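## Task

Take the loose end of the blue network patch cord and push its plug, latch clip on top, into the port beneath the red label until it clicks home; the cord must be at rest shortly after you stop, otherwise it counts as a failure.

## Robot and tools

Robot: two UR7e-style arms, left_arm and right_arm, each with a two-finger parallel gripper (pads open up to 50 mm) and a wrist camera. Cameras: cam_left_wrist and cam_right_wrist, both 672x504. In the scene frame the left base sits at (+0.022, +0.350, 0) m and the right at (-0.036, -0.503, 0) m.

Frames. Scene frame: origin at table-top height, midway between the nominal bases; +z up, +x out over the table, left_arm toward +y (not image left). Every reported hand pose, velocity and target is in that arm's own base frame. Motion offsets are along the axes of the arm's current Hand target. Gripper axes: fingers point along +z, close along x; a camera block juts about 10 cm toward -y. end_effector_position is the point between the pads; fingertips are 17.5 mm further out.

execute_actions(actions, cameras). actions is a list of actions; each action is a table of up to 15 rows, each row one 1/30 s step. If fewer than 15 rows, the last row is held. Every row has 18 numbers in [-1, 1], both arms always: left dx, dy, dz, rx, ry, rz, position, force_limit, speed, then the same nine for the right arm. dx..rz are offsets (not poses) from the Hand target as it was when the action began, along that target's axes; every row is measured from that same start, so repeating an offset moves further. Scale: 1.0 = 0.6 m for dx, dy, dz and 180 degrees for the rotation vector rx, ry, rz. Six zeros re-request the current Hand target. Gripper numbers are absolute: position +1 fully open, about -0.65 pads touching, -1 to grip (closes until blocked); force_limit -1/0/+1 is about 20/102/185 N per pad; speed -1/0/+1 is 20/85/150 mm/s. A 0 in a gripper slot is a real command, so resend your last gripper values to leave a gripper alone. New force_limit or speed only apply once position changes by at least 0.01. cameras: list of names, ["all"], or []; an empty actions list returns images by default.

move(target, speed, blend, stop_force, zero, blocking, cameras). target is one 18-number row or a list of up to 15 rows, same layout and scale as above; every row is an offset from the Hand targets at the move's start, not from the previous row. Grippers follow straight lines to them, all ending together, capped at 10 s total. speed: m/s, 0.002 to 3.6, default 0.25 (rotation up to twice that in rad/s); one value or one per target. blend: corner rounding in m for lists, 0 stops at each. stop_force: 3 to 120 N, one value for both arms; an arm stops when its wrist sensor feels that much push against its motion, then backs off slightly but still presses. Use it slowly for insertion; omit it when pulling away from contact or when the gripper rotates. zero (with stop_force only): true re-zeroes moving arms first; false keeps the old zero. blocking=false returns after about 0.5 s while motion continues (not allowed with stop_force). The result adds a move: line with the ending (done, off_target, moving, held, fault) and limits (paced = pose clipped, held = steps withheld). Paths do not avoid obstacles or the other arm; do not route close past an arm's own base.

wait(seconds 0 to 10): scene runs, arms hold. stop(): brakes a running move; fingers keep going. zoom_image(camera, region [x0, y0, x1, y1] in pixels, at most 504 by 504) for a camera in the latest images. zero_wrist_force(arm: left_arm or right_arm). read_manual(section "licences"). finished_scene(scene: the current scene number, integer 1 to 2) ends the scene permanently; the plug must stay latched without the robot.

Results: per arm end_effector_position (m), end_effector_quat_wxyz, linear and angular velocities (omitted when joint velocities read within noise), Hand target (last commanded pose after clipping; the gripper often rests a little short of it, and the next command asks again), Joint positions, Joint torques (include arm weight, offset and noisy), Wrist force and Wrist torque in the end effector's axes plus a line with the peak since last shown, Tool commands, Motor temperatures. object_status: 0 moving, 1 blocked while opening, 2 blocked while closing (a real grip), 3 reached the commanded position or pads met (usually nothing held). Opening in mm is about (250 - position_measured) x 0.202. Each rotation command is clipped to within 32 degrees of the measured orientation. Reported poses can be a few cm off, more at long reach.

Avoid: contact torque at joint limits (141 N m for the three big joints, 26.3 N m for each wrist joint) or an outside force near 150 N (plus or minus 25) on an arm: either freezes that arm for 10 s. The arms are stiff, so aiming even slightly past a hard contact can trigger this; approach slowly with stop_force. Do not let the arms touch or squeeze each other; a clearance check blocks some but not all such contact. Do not drop, fling or knock anything off the table, slam into fixed objects, or release a moving cord. Motors over 70 °C show MOTOR HOT; at 85 °C the arm is braked 30 to 60 s, so avoid long stretched-out holds or pushing at unreachable poses. Before finishing, confirm the plug is latched clip-up and the cord has stopped moving.

Each tool is called after "Emit:" by a JSON object that holds its "name" and its "arguments", one argument or row to a line.

## Session

Emit:
{"name": "execute_actions", "arguments": {
  "actions": []
}}

Scene clock: 0.00 s.
left_arm: end_effector_position=(+0.4834, -0.2980, +0.3837) position_measured=3 object_status=3 end_effector_quat_wxyz=(+0.081, -0.408, +0.905, -0.093) | right_arm: end_effector_position=(+0.4190, -0.2263, +0.3377) position_measured=3 object_status=3 end_effector_quat_wxyz=(-0.389, +0.585, +0.571, -0.425)
Joint positions: left_arm=[-0.835 -1.574 1.511 -1.735 -1.474 -3.241] | right_arm=[3.015 -2.228 -0.864 -2.845 1.422 0.002]
Joint velocities: within noise
Joint torques (N m): no reading
Motor temperatures (°C): left_arm=[38 48 51 51 52 38] | right_arm=[47 43 35 44 40 41]
Wrist force (N): no reading
Wrist torque (N m): no reading
Wrist force, peak (N): no reading
Hand target: left_arm +0.4834, -0.2980, +0.3837; +0.081, -0.408, +0.905, -0.093 | right_arm +0.4190, -0.2263, +0.3377; -0.389, +0.585, +0.571, -0.425
Tool commands: left_gripper/position=+1.0 left_gripper/force_limit=+1.0 left_gripper/speed=+1.0 right_gripper/position=+1.0 right_gripper/force_limit=+1.0 right_gripper/speed=+1.0

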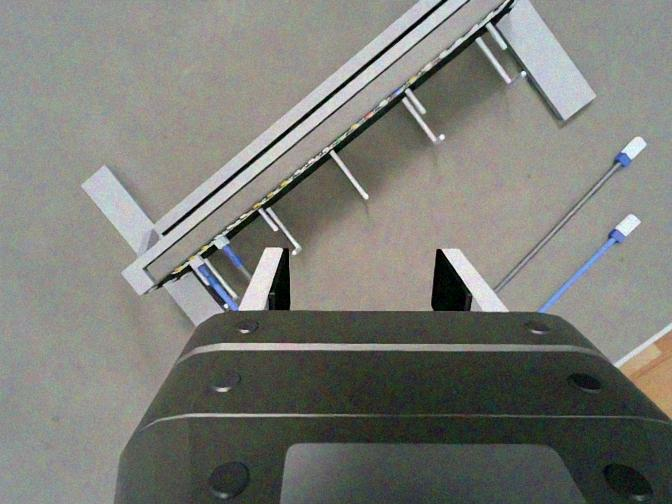

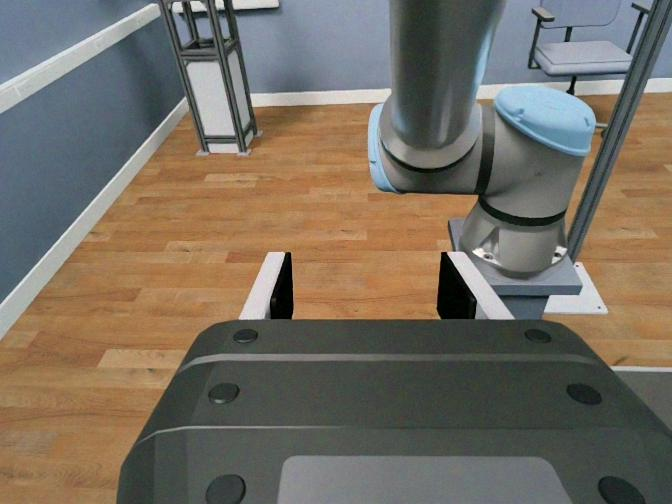

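Emit:
{"name": "zoom_image", "arguments": {
  "camera": "cam_left_wrist",
  "region": [80, 120, 380, 320]
}}

Emit:
{"name": "zoom_image", "arguments": {
  "camera": "cam_left_wrist",
  "region": [320, 0, 660, 250]
}}

Scaled by 1.680 from the camera's 672x504 image, which has a finer 960x720 frame.

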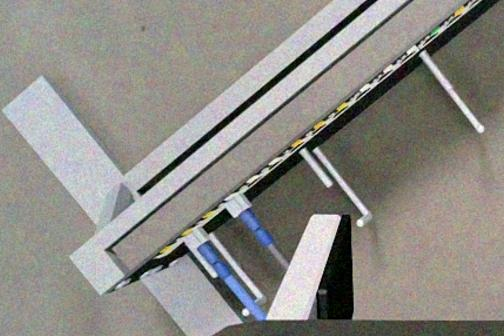

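Scaled by 1.482 from the camera's 672x504 image, which has a finer 960x720 frame.

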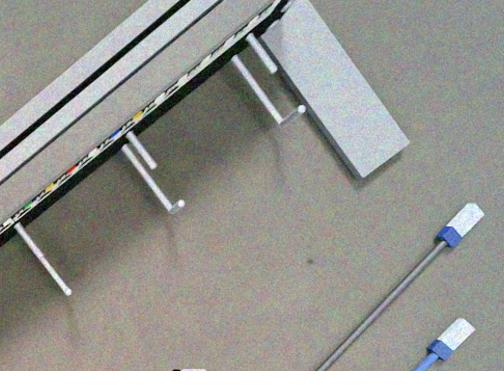

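Emit:
{"name": "move", "arguments": {
  "target": [0.205,0.102,0.312,0.397,-0.177,-0.169,1,1,1,0,0,0,0,0,0,1,1,1],
  "cameras": ["cam_left_wrist"]
}}

Emit:
{"name": "zoom_image", "arguments": {
  "camera": "cam_left_wrist",
  "region": [180, 60, 500, 260]
}}

Scene clock: 44.07 s.
left_arm: end_effector_position=(+0.3998, -0.3698, +0.1791) position_measured=3 object_status=3 end_effector_quat_wxyz=(+0.501, -0.506, +0.499, -0.494) | right_arm: end_effector_position=(+0.4190, -0.2263, +0.3377) position_measured=3 object_status=3 end_effector_quat_wxyz=(-0.389, +0.585, +0.571, -0.425)
Joint positions: left_arm=[-1.551 -0.98 2.408 -3.576 -0.011 -4.136] | right_arm=[3.015 -2.228 -0.864 -2.845 1.422 0.002]
Joint torques (N m): left_arm=[-9.85 -23.8 -21.06 -4.97 4.71 0.9] | right_arm=[0.43 54.25 25.93 -1.14 -0.08 -0.11]
Wrist force (N): left_arm=[0.8 -1.8 0.9] | right_arm=[0.0 -0.1 0.0]
Wrist torque (N m): left_arm=[-0.53 -0.03 0.20] | right_arm=[-0.02 0.00 0.00]
Wrist force, peak (N): left_arm=[1.0 -1.7 1.0] | right_arm=[0.0 0.1 0.3]
Hand target: left_arm +0.4004, -0.3698, +0.1791; +0.500, -0.500, +0.500, -0.500 | right_arm +0.4190, -0.2263, +0.3377; -0.389, +0.585, +0.571, -0.425
Off the commanded pose: left_arm 0.001 m, 1 deg | right_arm 0.000 m, 0 deg.
move: done
camera_calibration:
cam_left_wrist: T_world_to_cam=[[0.00540764, -0.999985, -0.000150033, -0.361048], [-0.363381, -0.00182528, -0.931639, 0.322], [0.931625, 0.00509248, -0.363386, -0.171478], [0, 0, 0, 1]] pos_world=[0.278714, -0.359581, 0.237621]
Images, in order (width x height): cam_left_wrist 672x504.

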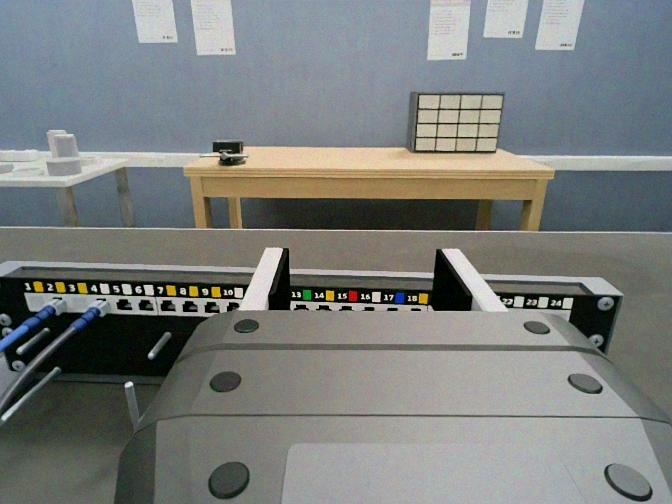

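Scaled by 1.575 from the camera's 672x504 image, which has a finer 960x720 frame.

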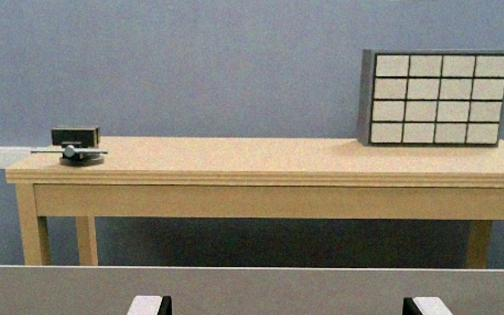

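Emit:
{"name": "zoom_image", "arguments": {
  "camera": "cam_left_wrist",
  "region": [280, 270, 440, 330]
}}

Emit:
{"name": "zoom_image", "arguments": {
  "camera": "cam_left_wrist",
  "region": [0, 260, 260, 400]
}}

Scaled by 3.150 from the camera's 672x504 image, which has a finer 960x720 frame.

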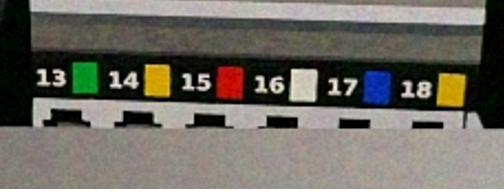

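Scaled by 1.938 from the camera's 672x504 image, which has a finer 960x720 frame.

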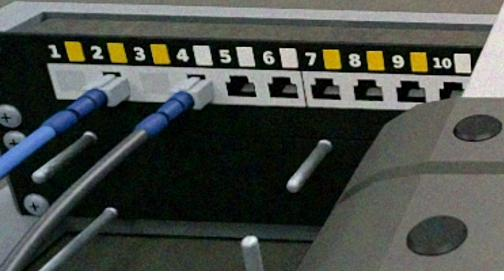

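Emit:
{"name": "move", "arguments": {
  "target": [
    [0.05,-0.202,-0.167,-0.291,0.504,0.504,1,1,1,0,0,0,0,0,0,1,1,1],
    [0.183,0.165,-0.2,-0.465,-0.326,-0.465,1,1,1,0,0,0,0,0,0,1,1,1]
  ],
  "speed": 0.5,
  "blend": 0.03,
  "cameras": ["cam_left_wrist"]
}}

Scene clock: 90.10 s.
left_arm: end_effector_position=(+0.2803, -0.4794, +0.0801) position_measured=3 object_status=3 end_effector_quat_wxyz=(+0.173, +0.985, -0.001, +0.000) | right_arm: end_effector_position=(+0.4190, -0.2263, +0.3377) position_measured=3 object_status=3 end_effector_quat_wxyz=(-0.389, +0.585, +0.571, -0.425)
Joint positions: left_arm=[-1.229 -1.338 2.15 -2.712 -1.686 0.323] | right_arm=[3.015 -2.228 -0.864 -2.845 1.422 0.002]
Joint torques (N m): left_arm=[10.63 -22.11 -32.11 -5.96 -2.1 1.27] | right_arm=[0.78 53.88 25.85 -1.09 -0.17 0.06]
Wrist force (N): left_arm=[0.9 1.0 -0.2] | right_arm=[0.0 -0.1 -0.1]
Wrist torque (N m): left_arm=[0.23 -0.16 -0.09] | right_arm=[-0.01 0.00 0.00]
Wrist force, peak (N): left_arm=[1.0 -2.0 1.0] | right_arm=[0.0 0.1 0.3]
Hand target: left_arm +0.2803, -0.4794, +0.0801; +0.173, +0.985, -0.001, +0.000 | right_arm +0.4190, -0.2263, +0.3377; -0.389, +0.585, +0.571, -0.425
Off the commanded pose: left_arm 0.000 m, 0 deg | right_arm 0.000 m, 0 deg.
move: done
camera_calibration:
cam_left_wrist: T_world_to_cam=[[0.999968, 0.00153356, 0.00791072, -0.269393], [-0.00399682, -0.758053, 0.65218, -0.403985], [0.00699691, -0.652191, -0.758023, -0.119851], [0, 0, 0, 1]] pos_world=[0.268608, -0.383995, 0.174752]
Images, in order (width x height): cam_left_wrist 672x504.

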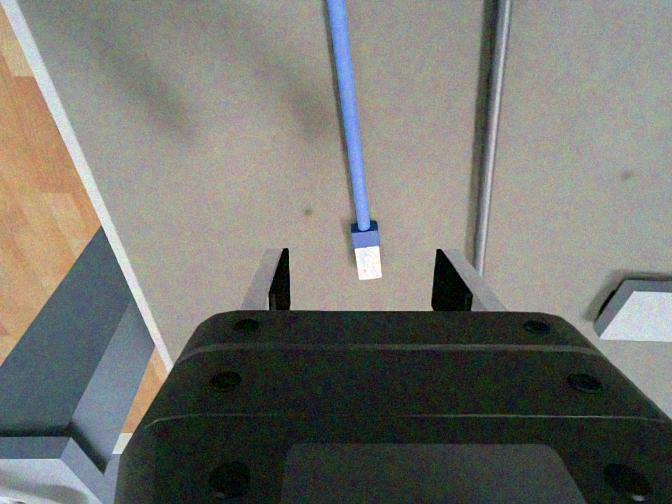

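Emit:
{"name": "zoom_image", "arguments": {
  "camera": "cam_left_wrist",
  "region": [320, 200, 410, 290]
}}

Scaled by 5.600 from the camera's 672x504 image, which has a finer 960x720 frame.

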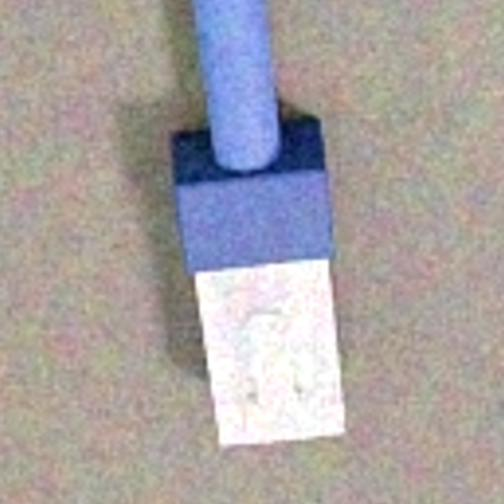

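Emit:
{"name": "move", "arguments": {
  "target": [
    [0,0.021,-0.152,0.087,-0.087,0.4945,1,1,1,0,0,0,0,0,0,1,1,1],
    [-0.004,-0.038,-0.005,0.0386,0.290,0.921,1,1,1,0,0,0,0,0,0,1,1,1]
  ],
  "speed": 0.5,
  "blend": 0.02,
  "cameras": ["cam_left_wrist"]
}}

Emit:
{"name": "zoom_image", "arguments": {
  "camera": "cam_left_wrist",
  "region": [270, 180, 430, 310]
}}

Scene clock: 144.00 s.
left_arm: end_effector_position=(+0.2779, -0.4570, +0.0751) position_measured=3 object_status=3 end_effector_quat_wxyz=(+0.030, -0.058, +0.886, -0.460) | right_arm: end_effector_position=(+0.4190, -0.2263, +0.3377) position_measured=3 object_status=3 end_effector_quat_wxyz=(-0.389, +0.585, +0.571, -0.425)
Joint positions: left_arm=[-1.167 -1.053 2.48 -3.938 -1.793 3.3] | right_arm=[3.015 -2.228 -0.864 -2.845 1.422 0.002]
Joint torques (N m): left_arm=[9.92 -22.47 -22.65 -6.48 -2.09 1.02] | right_arm=[1.36 55.24 25.5 -1.09 -0.11 0.17]
Wrist force (N): left_arm=[0.3 -1.0 0.4] | right_arm=[0.0 0.0 -0.1]
Wrist torque (N m): left_arm=[-0.30 0.01 0.13] | right_arm=[0.00 0.00 0.00]
Wrist force, peak (N): left_arm=[1.4 0.3 -1.8] | right_arm=[0.2 0.1 0.2]
Hand target: left_arm +0.2779, -0.4570, +0.0751; +0.030, -0.058, +0.886, -0.460 | right_arm +0.4190, -0.2263, +0.3377; -0.389, +0.585, +0.571, -0.425
Off the commanded pose: left_arm 0.000 m, 0 deg | right_arm 0.000 m, 0 deg.
move: done
camera_calibration:
cam_left_wrist: T_world_to_cam=[[-0.992263, -0.124038, 0.0054342, 0.229499], [-0.105712, 0.821085, -0.560931, 0.45725], [0.0651148, -0.557165, -0.827845, -0.0763596], [0, 0, 0, 1]] pos_world=[0.281032, -0.389519, 0.192025]
Images, in order (width x height): cam_left_wrist 672x504.

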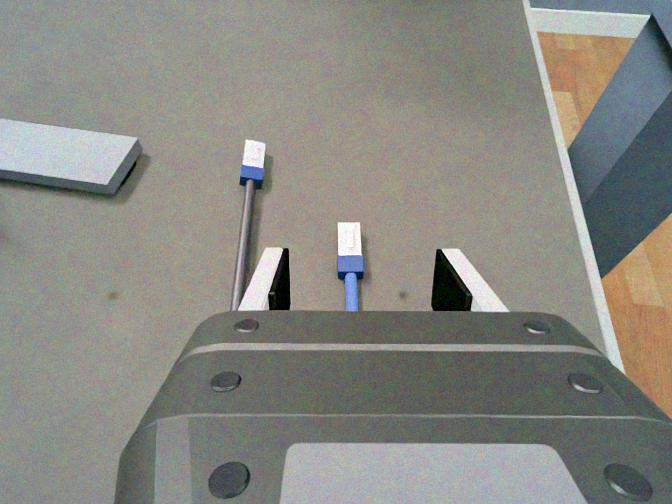

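Scaled by 3.150 from the camera's 672x504 image, which has a finer 960x720 frame.

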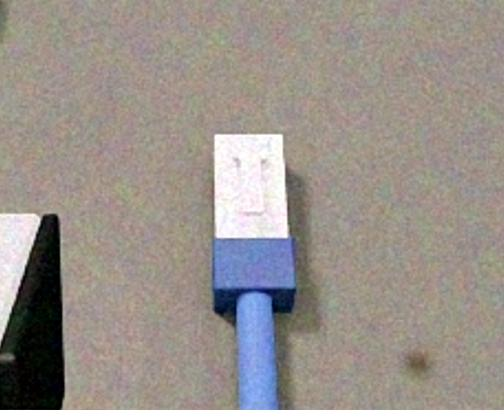

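Emit:
{"name": "move", "arguments": {
  "target": [-0.003,-0.008,0.0845,0,0,0,1,1,1,0,0,0,0,0,0,1,1,1],
  "cameras": ["cam_left_wrist"]
}}

Emit:
{"name": "zoom_image", "arguments": {
  "camera": "cam_left_wrist",
  "region": [240, 190, 480, 320]
}}

Scene clock: 155.27 s.
left_arm: end_effector_position=(+0.2855, -0.5005, +0.0499) position_measured=3 object_status=3 end_effector_quat_wxyz=(+0.030, -0.058, +0.886, -0.460) | right_arm: end_effector_position=(+0.4190, -0.2263, +0.3377) position_measured=3 object_status=3 end_effector_quat_wxyz=(-0.389, +0.585, +0.571, -0.425)
Joint positions: left_arm=[-1.195 -0.942 2.369 -3.941 -1.771 3.283] | right_arm=[3.015 -2.228 -0.864 -2.845 1.422 0.002]
Joint torques (N m): left_arm=[-11.89 -25.38 -20.14 -0.9 2.37 -1.49] | right_arm=[0.42 54.54 25.94 -0.97 -0.09 0.2]
Wrist force (N): left_arm=[0.1 -0.9 0.6] | right_arm=[0.0 0.0 0.0]
Wrist torque (N m): left_arm=[-0.27 0.03 0.25] | right_arm=[-0.01 0.00 0.00]
Wrist force, peak (N): left_arm=[0.7 -1.2 1.6] | right_arm=[0.4 0.0 0.1]
Hand target: left_arm +0.2855, -0.5006, +0.0499; +0.030, -0.058, +0.886, -0.460 | right_arm +0.4190, -0.2263, +0.3377; -0.389, +0.585, +0.571, -0.425
Off the commanded pose: left_arm 0.000 m, 0 deg | right_arm 0.000 m, 0 deg.
move: done
camera_calibration:
cam_left_wrist: T_world_to_cam=[[-0.99227, -0.123975, 0.00552595, 0.231784], [-0.105706, 0.821046, -0.56099, 0.479652], [0.0650115, -0.557238, -0.827804, -0.1221], [0, 0, 0, 1]] pos_world=[0.288632, -0.433119, 0.166724]
Images, in order (width x height): cam_left_wrist 672x504.

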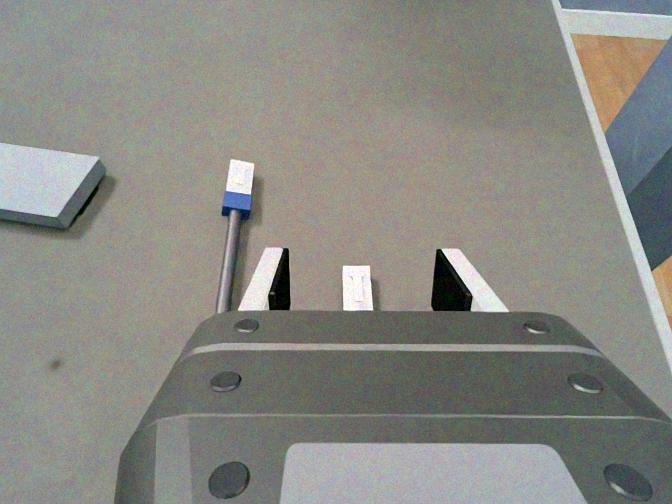

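Scaled by 2.100 from the camera's 672x504 image, which has a finer 960x720 frame.

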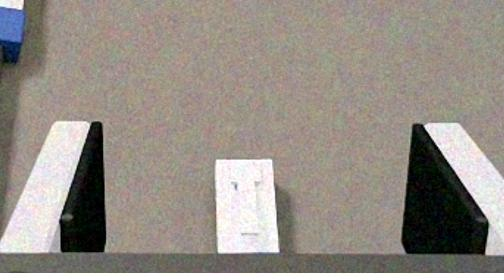

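Emit:
{"name": "move", "arguments": {
  "target": [0,0.0389,0.0274,0,0,0,1,1,1,0,0,0,0,0,0,1,1,1],
  "speed": 0.05,
  "stop_force": 8,
  "cameras": ["cam_left_wrist"]
}}

Emit:
{"name": "zoom_image", "arguments": {
  "camera": "cam_left_wrist",
  "region": [240, 190, 480, 320]
}}

Scene clock: 168.03 s.
left_arm: end_effector_position=(+0.2855, -0.5006, +0.0213) position_measured=3 object_status=3 end_effector_quat_wxyz=(+0.030, -0.058, +0.886, -0.460) | right_arm: end_effector_position=(+0.4190, -0.2263, +0.3377) position_measured=3 object_status=3 end_effector_quat_wxyz=(-0.389, +0.585, +0.571, -0.425)
Joint positions: left_arm=[-1.195 -0.847 2.354 -4.022 -1.771 3.283] | right_arm=[3.015 -2.228 -0.864 -2.845 1.422 0.002]
Joint torques (N m): left_arm=[-11.25 -28.44 -19.78 -6.43 1.97 -1.49] | right_arm=[1.35 55.47 26.11 -1.1 -0.16 -0.06]
Wrist force (N): left_arm=[0.5 -1.0 0.6] | right_arm=[0.0 -0.1 0.0]
Wrist torque (N m): left_arm=[-0.30 -0.03 0.25] | right_arm=[-0.02 0.00 0.00]
Wrist force, peak (N): left_arm=[0.2 -1.9 0.1] | right_arm=[0.2 0.1 0.2]
Hand target: left_arm +0.2855, -0.5006, +0.0213; +0.030, -0.058, +0.886, -0.460 | right_arm +0.4190, -0.2263, +0.3377; -0.389, +0.585, +0.571, -0.425
Off the commanded pose: left_arm 0.000 m, 0 deg | right_arm 0.000 m, 0 deg.
move: done
camera_calibration:
cam_left_wrist: T_world_to_cam=[[-0.99227, -0.123975, 0.00552595, 0.231929], [-0.105706, 0.821046, -0.56099, 0.463746], [0.0650115, -0.557238, -0.827804, -0.145748], [0, 0, 0, 1]] pos_world=[0.288632, -0.433219, 0.138224]
Images, in order (width x height): cam_left_wrist 672x504.

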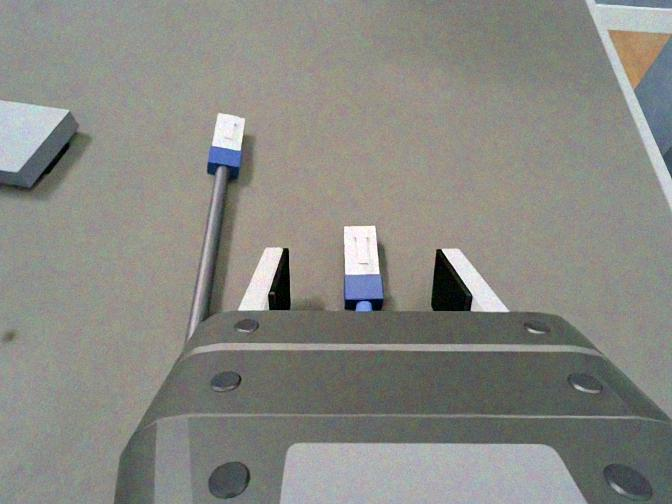

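Scaled by 2.100 from the camera's 672x504 image, which has a finer 960x720 frame.

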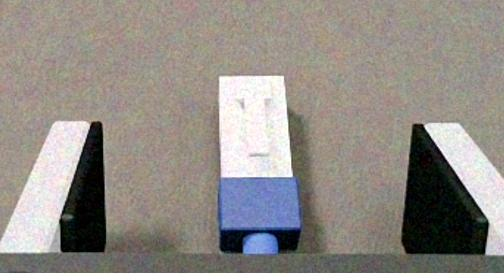

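Emit:
{"name": "execute_actions", "arguments": {
  "actions": [
    [[0,0,0,0,0,0,-1,-0.8,-0.8,0,0,0,0,0,0,1,1,1]]
  ],
  "cameras": ["cam_left_wrist"]
}}

Emit:
{"name": "zoom_image", "arguments": {
  "camera": "cam_left_wrist",
  "region": [240, 190, 480, 320]
}}

Scene clock: 172.57 s.
left_arm: end_effector_position=(+0.2855, -0.5006, +0.0213) position_measured=195 object_status=2 end_effector_quat_wxyz=(+0.030, -0.058, +0.886, -0.460) | right_arm: end_effector_position=(+0.4190, -0.2263, +0.3377) position_measured=3 object_status=3 end_effector_quat_wxyz=(-0.389, +0.585, +0.571, -0.425)
Joint positions: left_arm=[-1.195 -0.847 2.354 -4.022 -1.771 3.283] | right_arm=[3.015 -2.228 -0.864 -2.845 1.422 0.002]
Joint torques (N m): left_arm=[-11.27 -28.57 -18.54 -5.92 2.1 -1.15] | right_arm=[0.71 55.46 26.75 -1.05 -0.11 0.17]
Wrist force (N): left_arm=[0.3 -1.1 0.2] | right_arm=[0.2 -0.1 -0.1]
Wrist torque (N m): left_arm=[-0.32 0.00 0.26] | right_arm=[-0.02 -0.02 0.00]
Wrist force, peak (N): left_arm=[0.2 -1.5 0.4] | right_arm=[0.1 0.0 0.3]
Hand target: left_arm +0.2855, -0.5006, +0.0213; +0.030, -0.058, +0.886, -0.460 | right_arm +0.4190, -0.2263, +0.3377; -0.389, +0.585, +0.571, -0.425
Off the commanded pose: left_arm 0.000 m, 0 deg | right_arm 0.000 m, 0 deg.
camera_calibration:
cam_left_wrist: T_world_to_cam=[[-0.99227, -0.123975, 0.00552595, 0.231929], [-0.105706, 0.821046, -0.56099, 0.463746], [0.0650115, -0.557238, -0.827804, -0.145748], [0, 0, 0, 1]] pos_world=[0.288632, -0.433219, 0.138224]
Images, in order (width x height): cam_left_wrist 672x504.

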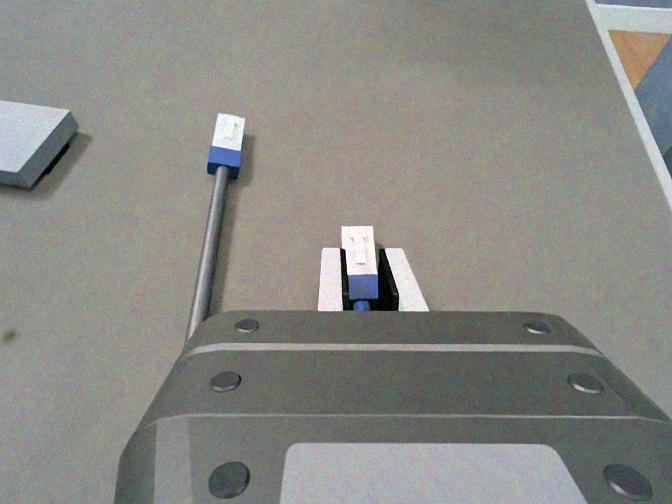

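Scaled by 2.100 from the camera's 672x504 image, which has a finer 960x720 frame.

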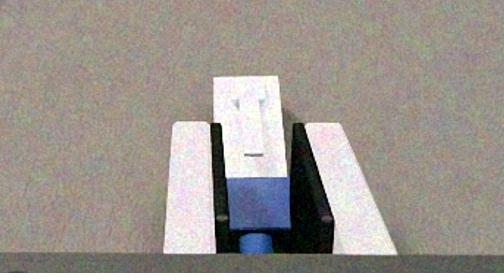

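Emit:
{"name": "move", "arguments": {
  "target": [
    [0,-0.176,-0.124,0,0,0,-1,-0.8,-0.8,0,0,0,0,0,0,1,1,1],
    [-0.285,-0.025,-0.251,0,-0.3615,-0.2549,-1,-0.8,-0.8,0,0,0,0,0,0,1,1,1]
  ],
  "speed": [0.12, 0.3],
  "blend": 0.03,
  "cameras": ["cam_left_wrist"]
}}

Emit:
{"name": "zoom_image", "arguments": {
  "camera": "cam_left_wrist",
  "region": [180, 20, 520, 160]
}}

Emit:
{"name": "zoom_image", "arguments": {
  "camera": "cam_left_wrist",
  "region": [240, 190, 480, 320]
}}

Scene clock: 187.87 s.
left_arm: end_effector_position=(+0.4401, -0.3647, +0.1201) position_measured=195 object_status=2 end_effector_quat_wxyz=(-0.317, +0.612, -0.643, +0.334) | right_arm: end_effector_position=(+0.4190, -0.2263, +0.3377) position_measured=3 object_status=3 end_effector_quat_wxyz=(-0.389, +0.585, +0.571, -0.425)
Joint positions: left_arm=[-1.319 -1.298 2.353 -3.026 -0.677 2.066] | right_arm=[3.015 -2.228 -0.864 -2.845 1.422 0.002]
Joint torques (N m): left_arm=[10.43 -39.1 -28.23 -0.84 4.42 -1.39] | right_arm=[0.78 54.83 26.74 -1 -0.16 0.1]
Wrist force (N): left_arm=[0.4 -0.8 0.3] | right_arm=[0.1 0.0 0.0]
Wrist torque (N m): left_arm=[-0.28 -0.02 0.24] | right_arm=[-0.01 -0.01 0.00]
Wrist force, peak (N): left_arm=[0.3 -2.7 0.5] | right_arm=[0.0 0.1 0.4]
Hand target: left_arm +0.4401, -0.3647, +0.1201; -0.317, +0.612, -0.643, +0.334 | right_arm +0.4190, -0.2263, +0.3377; -0.389, +0.585, +0.571, -0.425
Off the commanded pose: left_arm 0.000 m, 0 deg | right_arm 0.000 m, 0 deg.
move: done
camera_calibration:
cam_left_wrist: T_world_to_cam=[[-0.0569633, -0.998357, 0.00622894, -0.328888], [-0.827743, 0.0437383, -0.5594, 0.457966], [0.558208, -0.0370212, -0.828874, -0.0255785], [0, 0, 0, 1]] pos_world=[0.374622, -0.349325, 0.237034]
Images, in order (width x height): cam_left_wrist 672x504.

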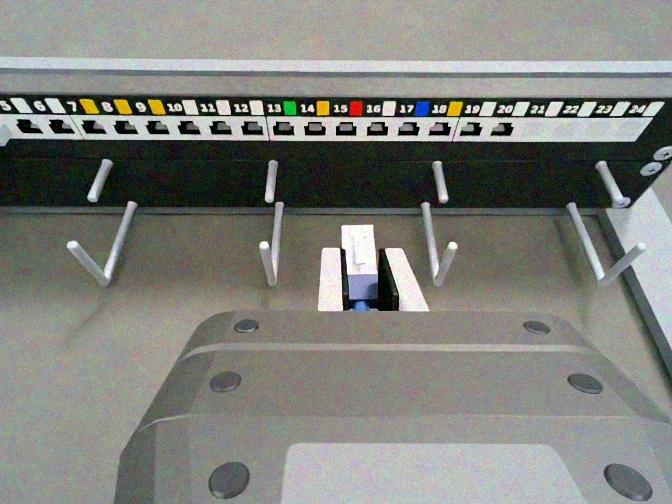

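Scaled by 1.482 from the camera's 672x504 image, which has a finer 960x720 frame.

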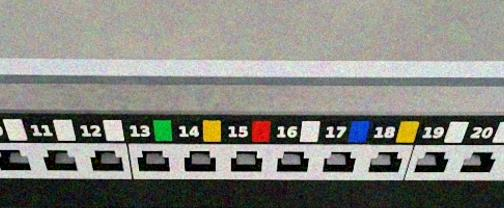

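Scaled by 2.100 from the camera's 672x504 image, which has a finer 960x720 frame.

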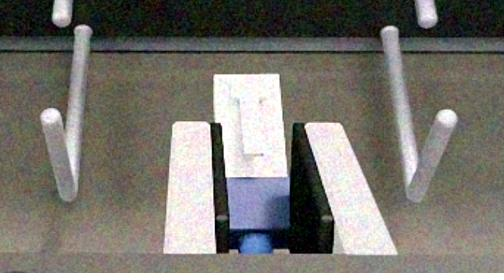

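Emit:
{"name": "zoom_image", "arguments": {
  "camera": "cam_left_wrist",
  "region": [0, 90, 170, 150]
}}

Emit:
{"name": "zoom_image", "arguments": {
  "camera": "cam_left_wrist",
  "region": [170, 90, 340, 150]
}}

Emit:
{"name": "zoom_image", "arguments": {
  "camera": "cam_left_wrist",
  "region": [340, 90, 510, 150]
}}

Emit:
{"name": "zoom_image", "arguments": {
  "camera": "cam_left_wrist",
  "region": [500, 90, 670, 150]
}}

Scaled by 2.965 from the camera's 672x504 image, which has a finer 960x720 frame.

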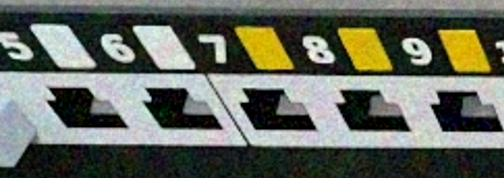

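Scaled by 2.965 from the camera's 672x504 image, which has a finer 960x720 frame.

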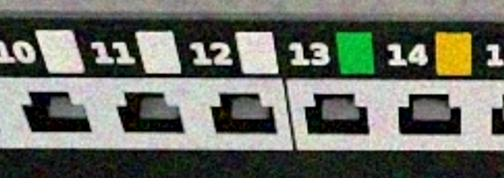

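Scaled by 2.965 from the camera's 672x504 image, which has a finer 960x720 frame.

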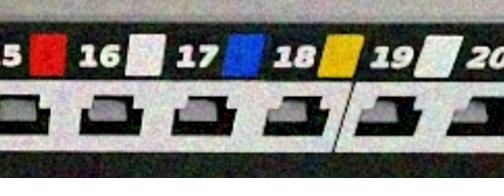

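Scaled by 2.965 from the camera's 672x504 image, which has a finer 960x720 frame.

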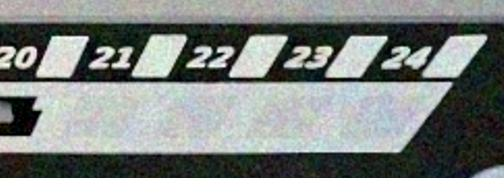

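Emit:
{"name": "move", "arguments": {
  "target": [-0.005,-0.0505,0.107,0,0,0,-1,-0.8,-0.8,0,0,0,0,0,0,1,1,1],
  "speed": 0.08,
  "stop_force": 8,
  "cameras": ["cam_left_wrist"]
}}

Emit:
{"name": "zoom_image", "arguments": {
  "camera": "cam_left_wrist",
  "region": [280, 170, 430, 310]
}}

Scene clock: 226.33 s.
left_arm: end_effector_position=(+0.5101, -0.3652, +0.1078) position_measured=195 object_status=2 end_effector_quat_wxyz=(-0.317, +0.612, -0.643, +0.334) | right_arm: end_effector_position=(+0.4190, -0.2263, +0.3377) position_measured=3 object_status=3 end_effector_quat_wxyz=(-0.389, +0.585, +0.571, -0.425)
Joint positions: left_arm=[-1.162 -1.148 2.227 -3.212 -0.749 2.278] | right_arm=[3.015 -2.228 -0.864 -2.845 1.422 0.002]
Joint torques (N m): left_arm=[10.41 -25.98 -28.84 -5.99 -0.37 1.32] | right_arm=[0.88 55.3 27.5 -1.17 -0.16 0.03]
Wrist force (N): left_arm=[0.6 -0.9 0.7] | right_arm=[0.1 -0.1 0.0]
Wrist torque (N m): left_arm=[-0.28 -0.06 0.14] | right_arm=[-0.02 -0.01 0.00]
Wrist force, peak (N): left_arm=[0.4 -1.3 1.2] | right_arm=[0.4 0.0 -0.1]
Hand target: left_arm +0.5101, -0.3652, +0.1078; -0.317, +0.612, -0.643, +0.334 | right_arm +0.4190, -0.2263, +0.3377; -0.389, +0.585, +0.571, -0.425
Off the commanded pose: left_arm 0.000 m, 0 deg | right_arm 0.000 m, 0 deg.
move: done
camera_calibration:
cam_left_wrist: T_world_to_cam=[[-0.0568248, -0.998365, 0.00620231, -0.325388], [-0.827751, 0.0436386, -0.559396, 0.508934], [0.558211, -0.0369215, -0.828877, -0.0747762], [0, 0, 0, 1]] pos_world=[0.444522, -0.349826, 0.224734]
Images, in order (width x height): cam_left_wrist 672x504.

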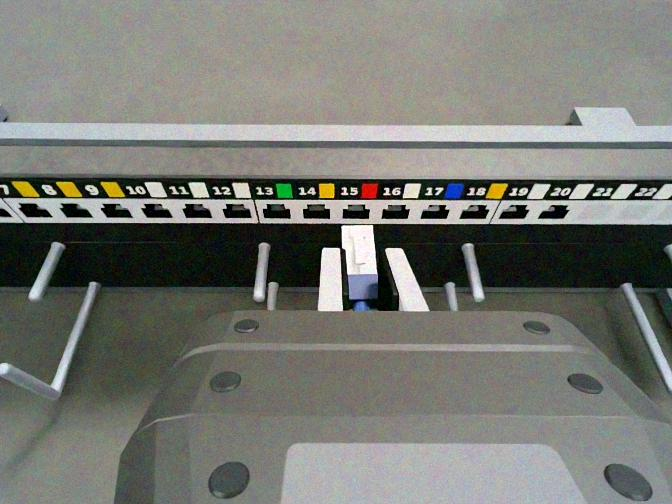

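Scaled by 3.360 from the camera's 672x504 image, which has a finer 960x720 frame.

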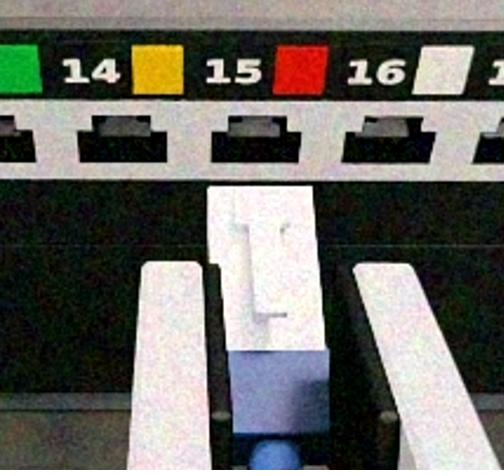

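Emit:
{"name": "zoom_image", "arguments": {
  "camera": "cam_left_wrist",
  "region": [0, 180, 120, 230]
}}

Emit:
{"name": "zoom_image", "arguments": {
  "camera": "cam_left_wrist",
  "region": [460, 180, 580, 230]
}}

Emit:
{"name": "zoom_image", "arguments": {
  "camera": "cam_left_wrist",
  "region": [320, 185, 400, 235]
}}

Scaled by 4.200 from the camera's 672x504 image, which has a finer 960x720 frame.

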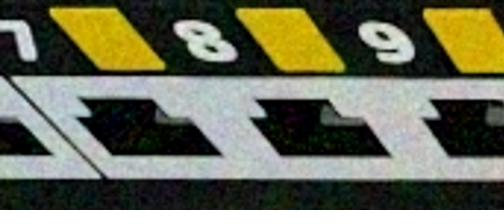

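Scaled by 4.200 from the camera's 672x504 image, which has a finer 960x720 frame.

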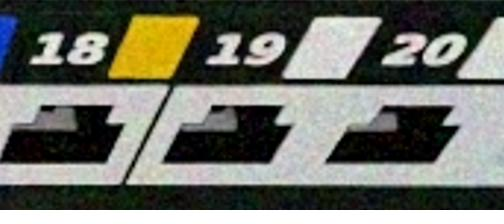

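Scaled by 6.300 from the camera's 672x504 image, which has a finer 960x720 frame.

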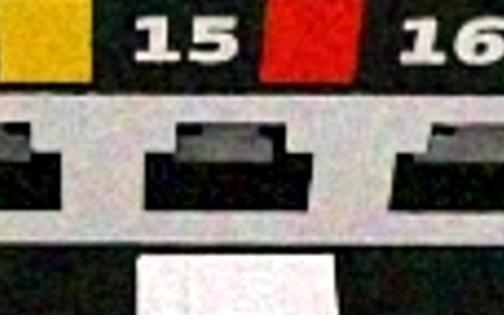

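Emit:
{"name": "move", "arguments": {
  "target": [0,-0.0287,0.041,0,0,0,-1,-0.8,-0.8,0,0,0,0,0,0,1,1,1],
  "speed": 0.015,
  "stop_force": 4,
  "cameras": ["cam_left_wrist"]
}}

Emit:
{"name": "zoom_image", "arguments": {
  "camera": "cam_left_wrist",
  "region": [310, 185, 410, 265]
}}

Scene clock: 262.93 s.
left_arm: end_effector_position=(+0.5292, -0.3661, +0.1077) position_measured=195 object_status=2 end_effector_quat_wxyz=(-0.317, +0.612, -0.643, +0.334) | right_arm: end_effector_position=(+0.4190, -0.2263, +0.3377) position_measured=3 object_status=3 end_effector_quat_wxyz=(-0.389, +0.585, +0.571, -0.425)
Joint positions: left_arm=[-1.124 -1.118 2.185 -3.232 -0.77 2.324] | right_arm=[3.015 -2.228 -0.864 -2.845 1.422 0.002]
Joint torques (N m): left_arm=[-10.86 -45.3 -2.86 -0.81 3.97 -1.36] | right_arm=[1.03 55.33 27.72 -1.08 -0.09 0.17]
Wrist force (N): left_arm=[0.0 1.0 -2.3] | right_arm=[0.0 -0.2 0.0]
Wrist torque (N m): left_arm=[-0.23 -0.05 0.23] | right_arm=[-0.04 -0.01 0.00]
Wrist force, peak (N): left_arm=[-2.3 12.0 -16.3] | right_arm=[0.2 0.0 0.3]
Hand target: left_arm +0.5292, -0.3661, +0.1077; -0.317, +0.612, -0.643, +0.334 (not the last commanded pose) | right_arm +0.4190, -0.2263, +0.3377; -0.389, +0.585, +0.571, -0.425
Off the commanded pose: left_arm 0.011 m, 0 deg | right_arm 0.000 m, 0 deg.
move: contact (left_arm)
camera_calibration:
cam_left_wrist: T_world_to_cam=[[-0.0568279, -0.998365, 0.00620701, -0.325295], [-0.827797, 0.0436416, -0.559327, 0.524878], [0.558142, -0.0369235, -0.828924, -0.0854889], [0, 0, 0, 1]] pos_world=[0.463722, -0.350826, 0.224734]
Images, in order (width x height): cam_left_wrist 672x504.

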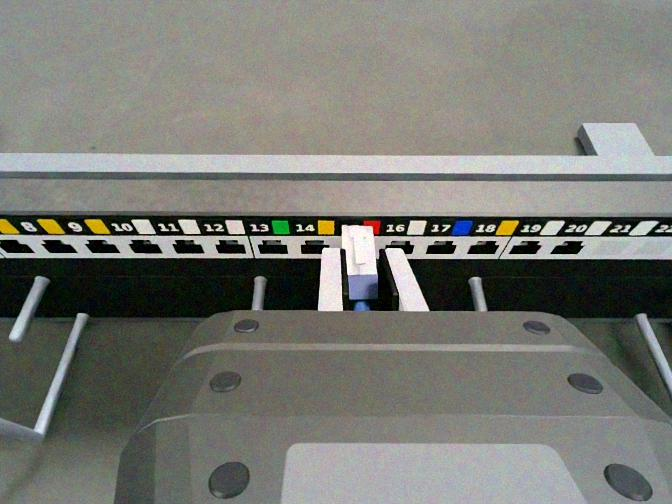

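Scaled by 5.040 from the camera's 672x504 image, which has a finer 960x720 frame.

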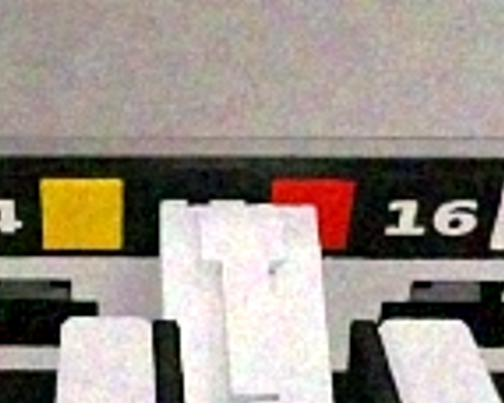

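Emit:
{"name": "move", "arguments": {
  "target": [
    [0,0.0115,-0.0164,0,0,0,-1,-0.8,-0.8,0,0,0,0,0,0,1,1,1],
    [0,0.0307,-0.003,0,0,0,-1,-0.8,-0.8,0,0,0,0,0,0,1,1,1]
  ],
  "speed": 0.05,
  "blend": 0.002,
  "cameras": ["cam_left_wrist"]
}}

Emit:
{"name": "zoom_image", "arguments": {
  "camera": "cam_left_wrist",
  "region": [310, 165, 410, 245]
}}

Scene clock: 276.90 s.
left_arm: end_effector_position=(+0.5172, -0.3655, +0.0937) position_measured=195 object_status=2 end_effector_quat_wxyz=(-0.317, +0.612, -0.643, +0.334) | right_arm: end_effector_position=(+0.4190, -0.2263, +0.3377) position_measured=3 object_status=3 end_effector_quat_wxyz=(-0.389, +0.585, +0.571, -0.425)
Joint positions: left_arm=[-1.148 -1.1 2.216 -3.26 -0.757 2.296] | right_arm=[3.015 -2.228 -0.864 -2.845 1.422 0.002]
Joint torques (N m): left_arm=[-10.68 -27.79 -0.44 -6.05 4.06 1.05] | right_arm=[0.73 55.51 26.28 -1.06 -0.13 0.18]
Wrist force (N): left_arm=[0.6 -0.9 0.3] | right_arm=[-0.1 0.2 0.2]
Wrist torque (N m): left_arm=[-0.29 -0.06 0.24] | right_arm=[0.02 0.01 0.00]
Wrist force, peak (N): left_arm=[0.1 2.1 -2.2] | right_arm=[0.1 0.1 0.3]
Hand target: left_arm +0.5172, -0.3655, +0.0937; -0.317, +0.612, -0.643, +0.334 | right_arm +0.4190, -0.2263, +0.3377; -0.389, +0.585, +0.571, -0.425
Off the commanded pose: left_arm 0.000 m, 0 deg | right_arm 0.000 m, 0 deg.
move: done
camera_calibration:
cam_left_wrist: T_world_to_cam=[[-0.0567453, -0.998369, 0.00626303, -0.325348], [-0.827803, 0.0435419, -0.559327, 0.506972], [0.558142, -0.0369237, -0.828924, -0.0903182], [0, 0, 0, 1]] pos_world=[0.451622, -0.350227, 0.210734]
Images, in order (width x height): cam_left_wrist 672x504.

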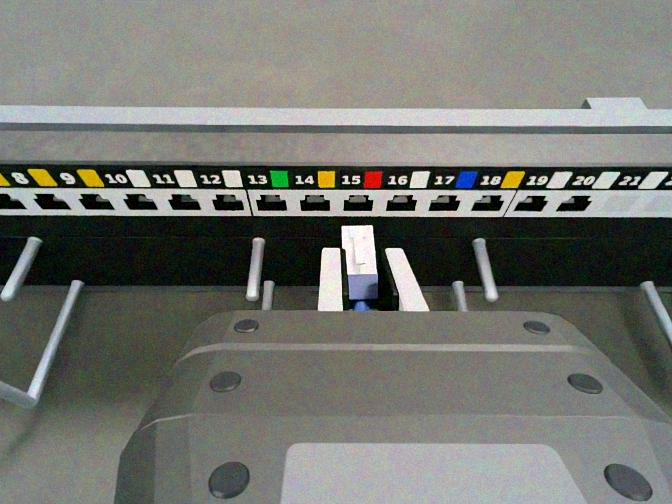

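Scaled by 5.040 from the camera's 672x504 image, which has a finer 960x720 frame.

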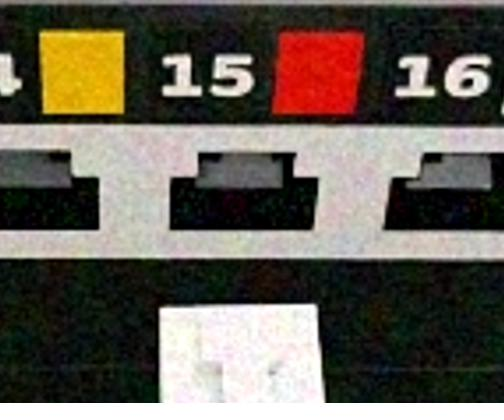

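Emit:
{"name": "move", "arguments": {
  "target": [0.0013,-0.0123,0.0118,0,0,0,-1,-0.8,-0.8,0,0,0,0,0,0,1,1,1],
  "speed": 0.03,
  "cameras": ["cam_left_wrist"]
}}

Emit:
{"name": "zoom_image", "arguments": {
  "camera": "cam_left_wrist",
  "region": [310, 185, 410, 265]
}}

Scene clock: 294.57 s.
left_arm: end_effector_position=(+0.5271, -0.3668, +0.0956) position_measured=195 object_status=2 end_effector_quat_wxyz=(-0.317, +0.612, -0.643, +0.334) | right_arm: end_effector_position=(+0.4190, -0.2263, +0.3377) position_measured=3 object_status=3 end_effector_quat_wxyz=(-0.389, +0.585, +0.571, -0.425)
Joint positions: left_arm=[-1.129 -1.09 2.191 -3.262 -0.767 2.318] | right_arm=[3.015 -2.228 -0.864 -2.845 1.422 0.002]
Joint torques (N m): left_arm=[9.73 -28.45 -27.85 -5.79 -0.46 1.32] | right_arm=[0.55 55.66 26.64 -1.14 -0.34 0.13]
Wrist force (N): left_arm=[0.4 -1.2 0.7] | right_arm=[0.2 -0.2 0.0]
Wrist torque (N m): left_arm=[-0.34 -0.03 0.14] | right_arm=[-0.04 -0.03 0.00]
Wrist force, peak (N): left_arm=[0.5 -1.2 0.9] | right_arm=[0.1 0.2 0.4]
Hand target: left_arm +0.5272, -0.3668, +0.0956; -0.317, +0.612, -0.643, +0.334 | right_arm +0.4190, -0.2263, +0.3377; -0.389, +0.585, +0.571, -0.425
Off the commanded pose: left_arm 0.000 m, 0 deg | right_arm 0.000 m, 0 deg.
move: done
camera_calibration:
cam_left_wrist: T_world_to_cam=[[-0.0568279, -0.998365, 0.00620701, -0.326038], [-0.827797, 0.0436416, -0.559327, 0.516403], [0.558142, -0.0369235, -0.828924, -0.0943726], [0, 0, 0, 1]] pos_world=[0.461622, -0.351526, 0.212634]
Images, in order (width x height): cam_left_wrist 672x504.

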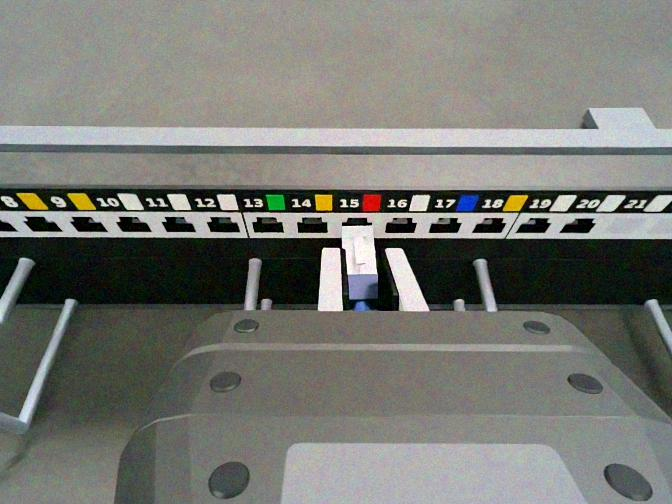

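Scaled by 5.040 from the camera's 672x504 image, which has a finer 960x720 frame.

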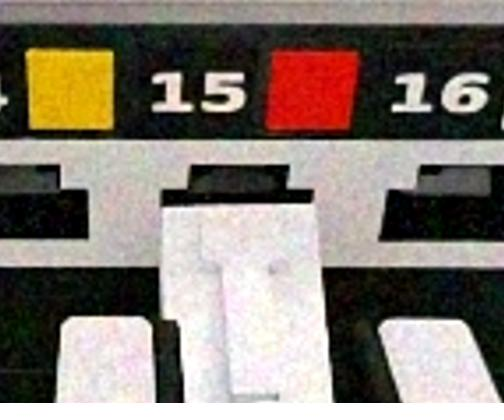

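Emit:
{"name": "move", "arguments": {
  "target": [
    [0,0.0011,0.0008,0,0,0,-1,-0.8,-0.8,0,0,0,0,0,0,1,1,1],
    [0,-0.0104,0.0171,0,0,0,-1,-0.8,-0.8,0,0,0,0,0,0,1,1,1]
  ],
  "speed": 0.012,
  "stop_force": 6,
  "cameras": ["cam_left_wrist"]
}}

Emit:
{"name": "zoom_image", "arguments": {
  "camera": "cam_left_wrist",
  "region": [310, 185, 410, 265]
}}

Scene clock: 301.40 s.
left_arm: end_effector_position=(+0.5370, -0.3673, +0.0948) position_measured=195 object_status=2 end_effector_quat_wxyz=(-0.317, +0.612, -0.643, +0.334) | right_arm: end_effector_position=(+0.4190, -0.2263, +0.3377) position_measured=3 object_status=3 end_effector_quat_wxyz=(-0.389, +0.585, +0.571, -0.425)
Joint positions: left_arm=[-1.11 -1.074 2.169 -3.272 -0.778 2.341] | right_arm=[3.015 -2.228 -0.864 -2.845 1.422 0.002]
Joint torques (N m): left_arm=[-12.61 -47.82 -0.9 -0.68 3.62 -1.32] | right_arm=[0.8 55.85 27.05 -1.09 -0.26 0.02]
Wrist force (N): left_arm=[0.6 -2.8 2.9] | right_arm=[-0.1 -0.1 0.0]
Wrist torque (N m): left_arm=[-0.33 -0.02 0.18] | right_arm=[-0.01 0.02 0.00]
Wrist force, peak (N): left_arm=[0.0 5.4 -5.9] | right_arm=[0.3 0.2 -0.1]
Hand target: left_arm +0.5370, -0.3673, +0.0948; -0.317, +0.612, -0.643, +0.334 (not the last commanded pose) | right_arm +0.4190, -0.2263, +0.3377; -0.389, +0.585, +0.571, -0.425
Off the commanded pose: left_arm 0.002 m, 0 deg | right_arm 0.000 m, 0 deg.
move: contact (left_arm); path passed 1 of 2 targets
camera_calibration:
cam_left_wrist: T_world_to_cam=[[-0.056772, -0.998368, 0.00612436, -0.32598], [-0.8278, 0.0436415, -0.559324, 0.524172], [0.558144, -0.0368237, -0.828927, -0.100545], [0, 0, 0, 1]] pos_world=[0.471522, -0.352027, 0.211834]
Images, in order (width x height): cam_left_wrist 672x504.

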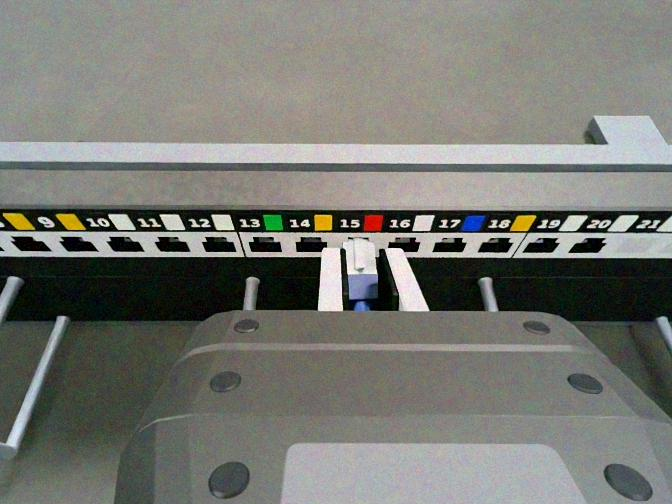

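Scaled by 5.040 from the camera's 672x504 image, which has a finer 960x720 frame.

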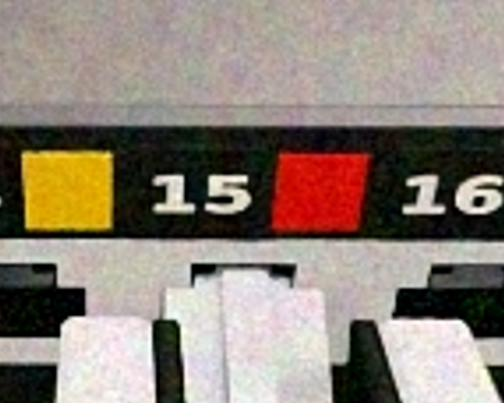

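Emit:
{"name": "move", "arguments": {
  "target": [0,-0.0134,0.0191,0,0,0,-1,-0.8,-0.8,0,0,0,0,0,0,1,1,1],
  "speed": 0.012,
  "stop_force": 25,
  "cameras": ["cam_left_wrist"]
}}

Emit:
{"name": "zoom_image", "arguments": {
  "camera": "cam_left_wrist",
  "region": [310, 205, 410, 305]
}}

Scene clock: 305.73 s.
left_arm: end_effector_position=(+0.5382, -0.3674, +0.0947) position_measured=195 object_status=2 end_effector_quat_wxyz=(-0.317, +0.612, -0.643, +0.334) | right_arm: end_effector_position=(+0.4190, -0.2263, +0.3377) position_measured=3 object_status=3 end_effector_quat_wxyz=(-0.389, +0.585, +0.571, -0.425)
Joint positions: left_arm=[-1.108 -1.072 2.166 -3.273 -0.78 2.344] | right_arm=[3.015 -2.228 -0.864 -2.845 1.422 0.002]
Joint torques (N m): left_arm=[-8.38 -47.2 -1.33 -0.59 4.21 -1.38] | right_arm=[0.94 55.32 27.15 -1 -0.36 0.17]
Wrist force (N): left_arm=[0.8 2.5 -5.7] | right_arm=[0.1 0.0 -0.1]
Wrist torque (N m): left_arm=[-0.21 0.00 0.17] | right_arm=[0.00 -0.01 0.00]
Wrist force, peak (N): left_arm=[-1.3 12.5 -18.5] | right_arm=[0.2 0.2 0.2]
Hand target: left_arm +0.5382, -0.3674, +0.0947; -0.317, +0.612, -0.643, +0.334 (not the last commanded pose) | right_arm +0.4190, -0.2263, +0.3377; -0.389, +0.585, +0.571, -0.425
Off the commanded pose: left_arm 0.013 m, 0 deg | right_arm 0.000 m, 0 deg.
move: contact (left_arm)
camera_calibration:
cam_left_wrist: T_world_to_cam=[[-0.0570972, -0.998351, 0.00591619, -0.325806], [-0.827933, 0.0440375, -0.559096, 0.52527], [0.557913, -0.036821, -0.829082, -0.101157], [0, 0, 0, 1]] pos_world=[0.472723, -0.352125, 0.211736]
Images, in order (width x height): cam_left_wrist 672x504.

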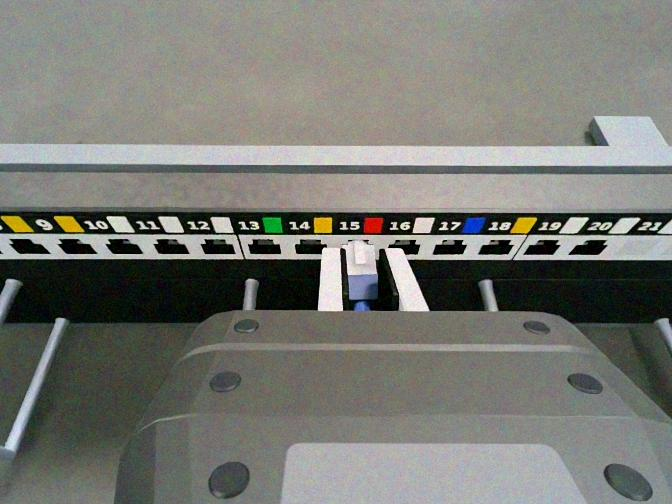

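Scaled by 5.040 from the camera's 672x504 image, which has a finer 960x720 frame.

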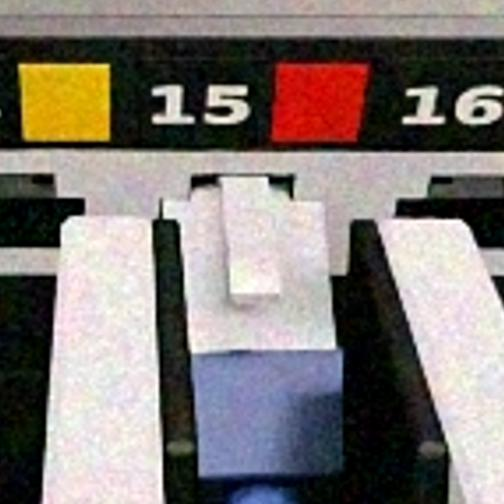

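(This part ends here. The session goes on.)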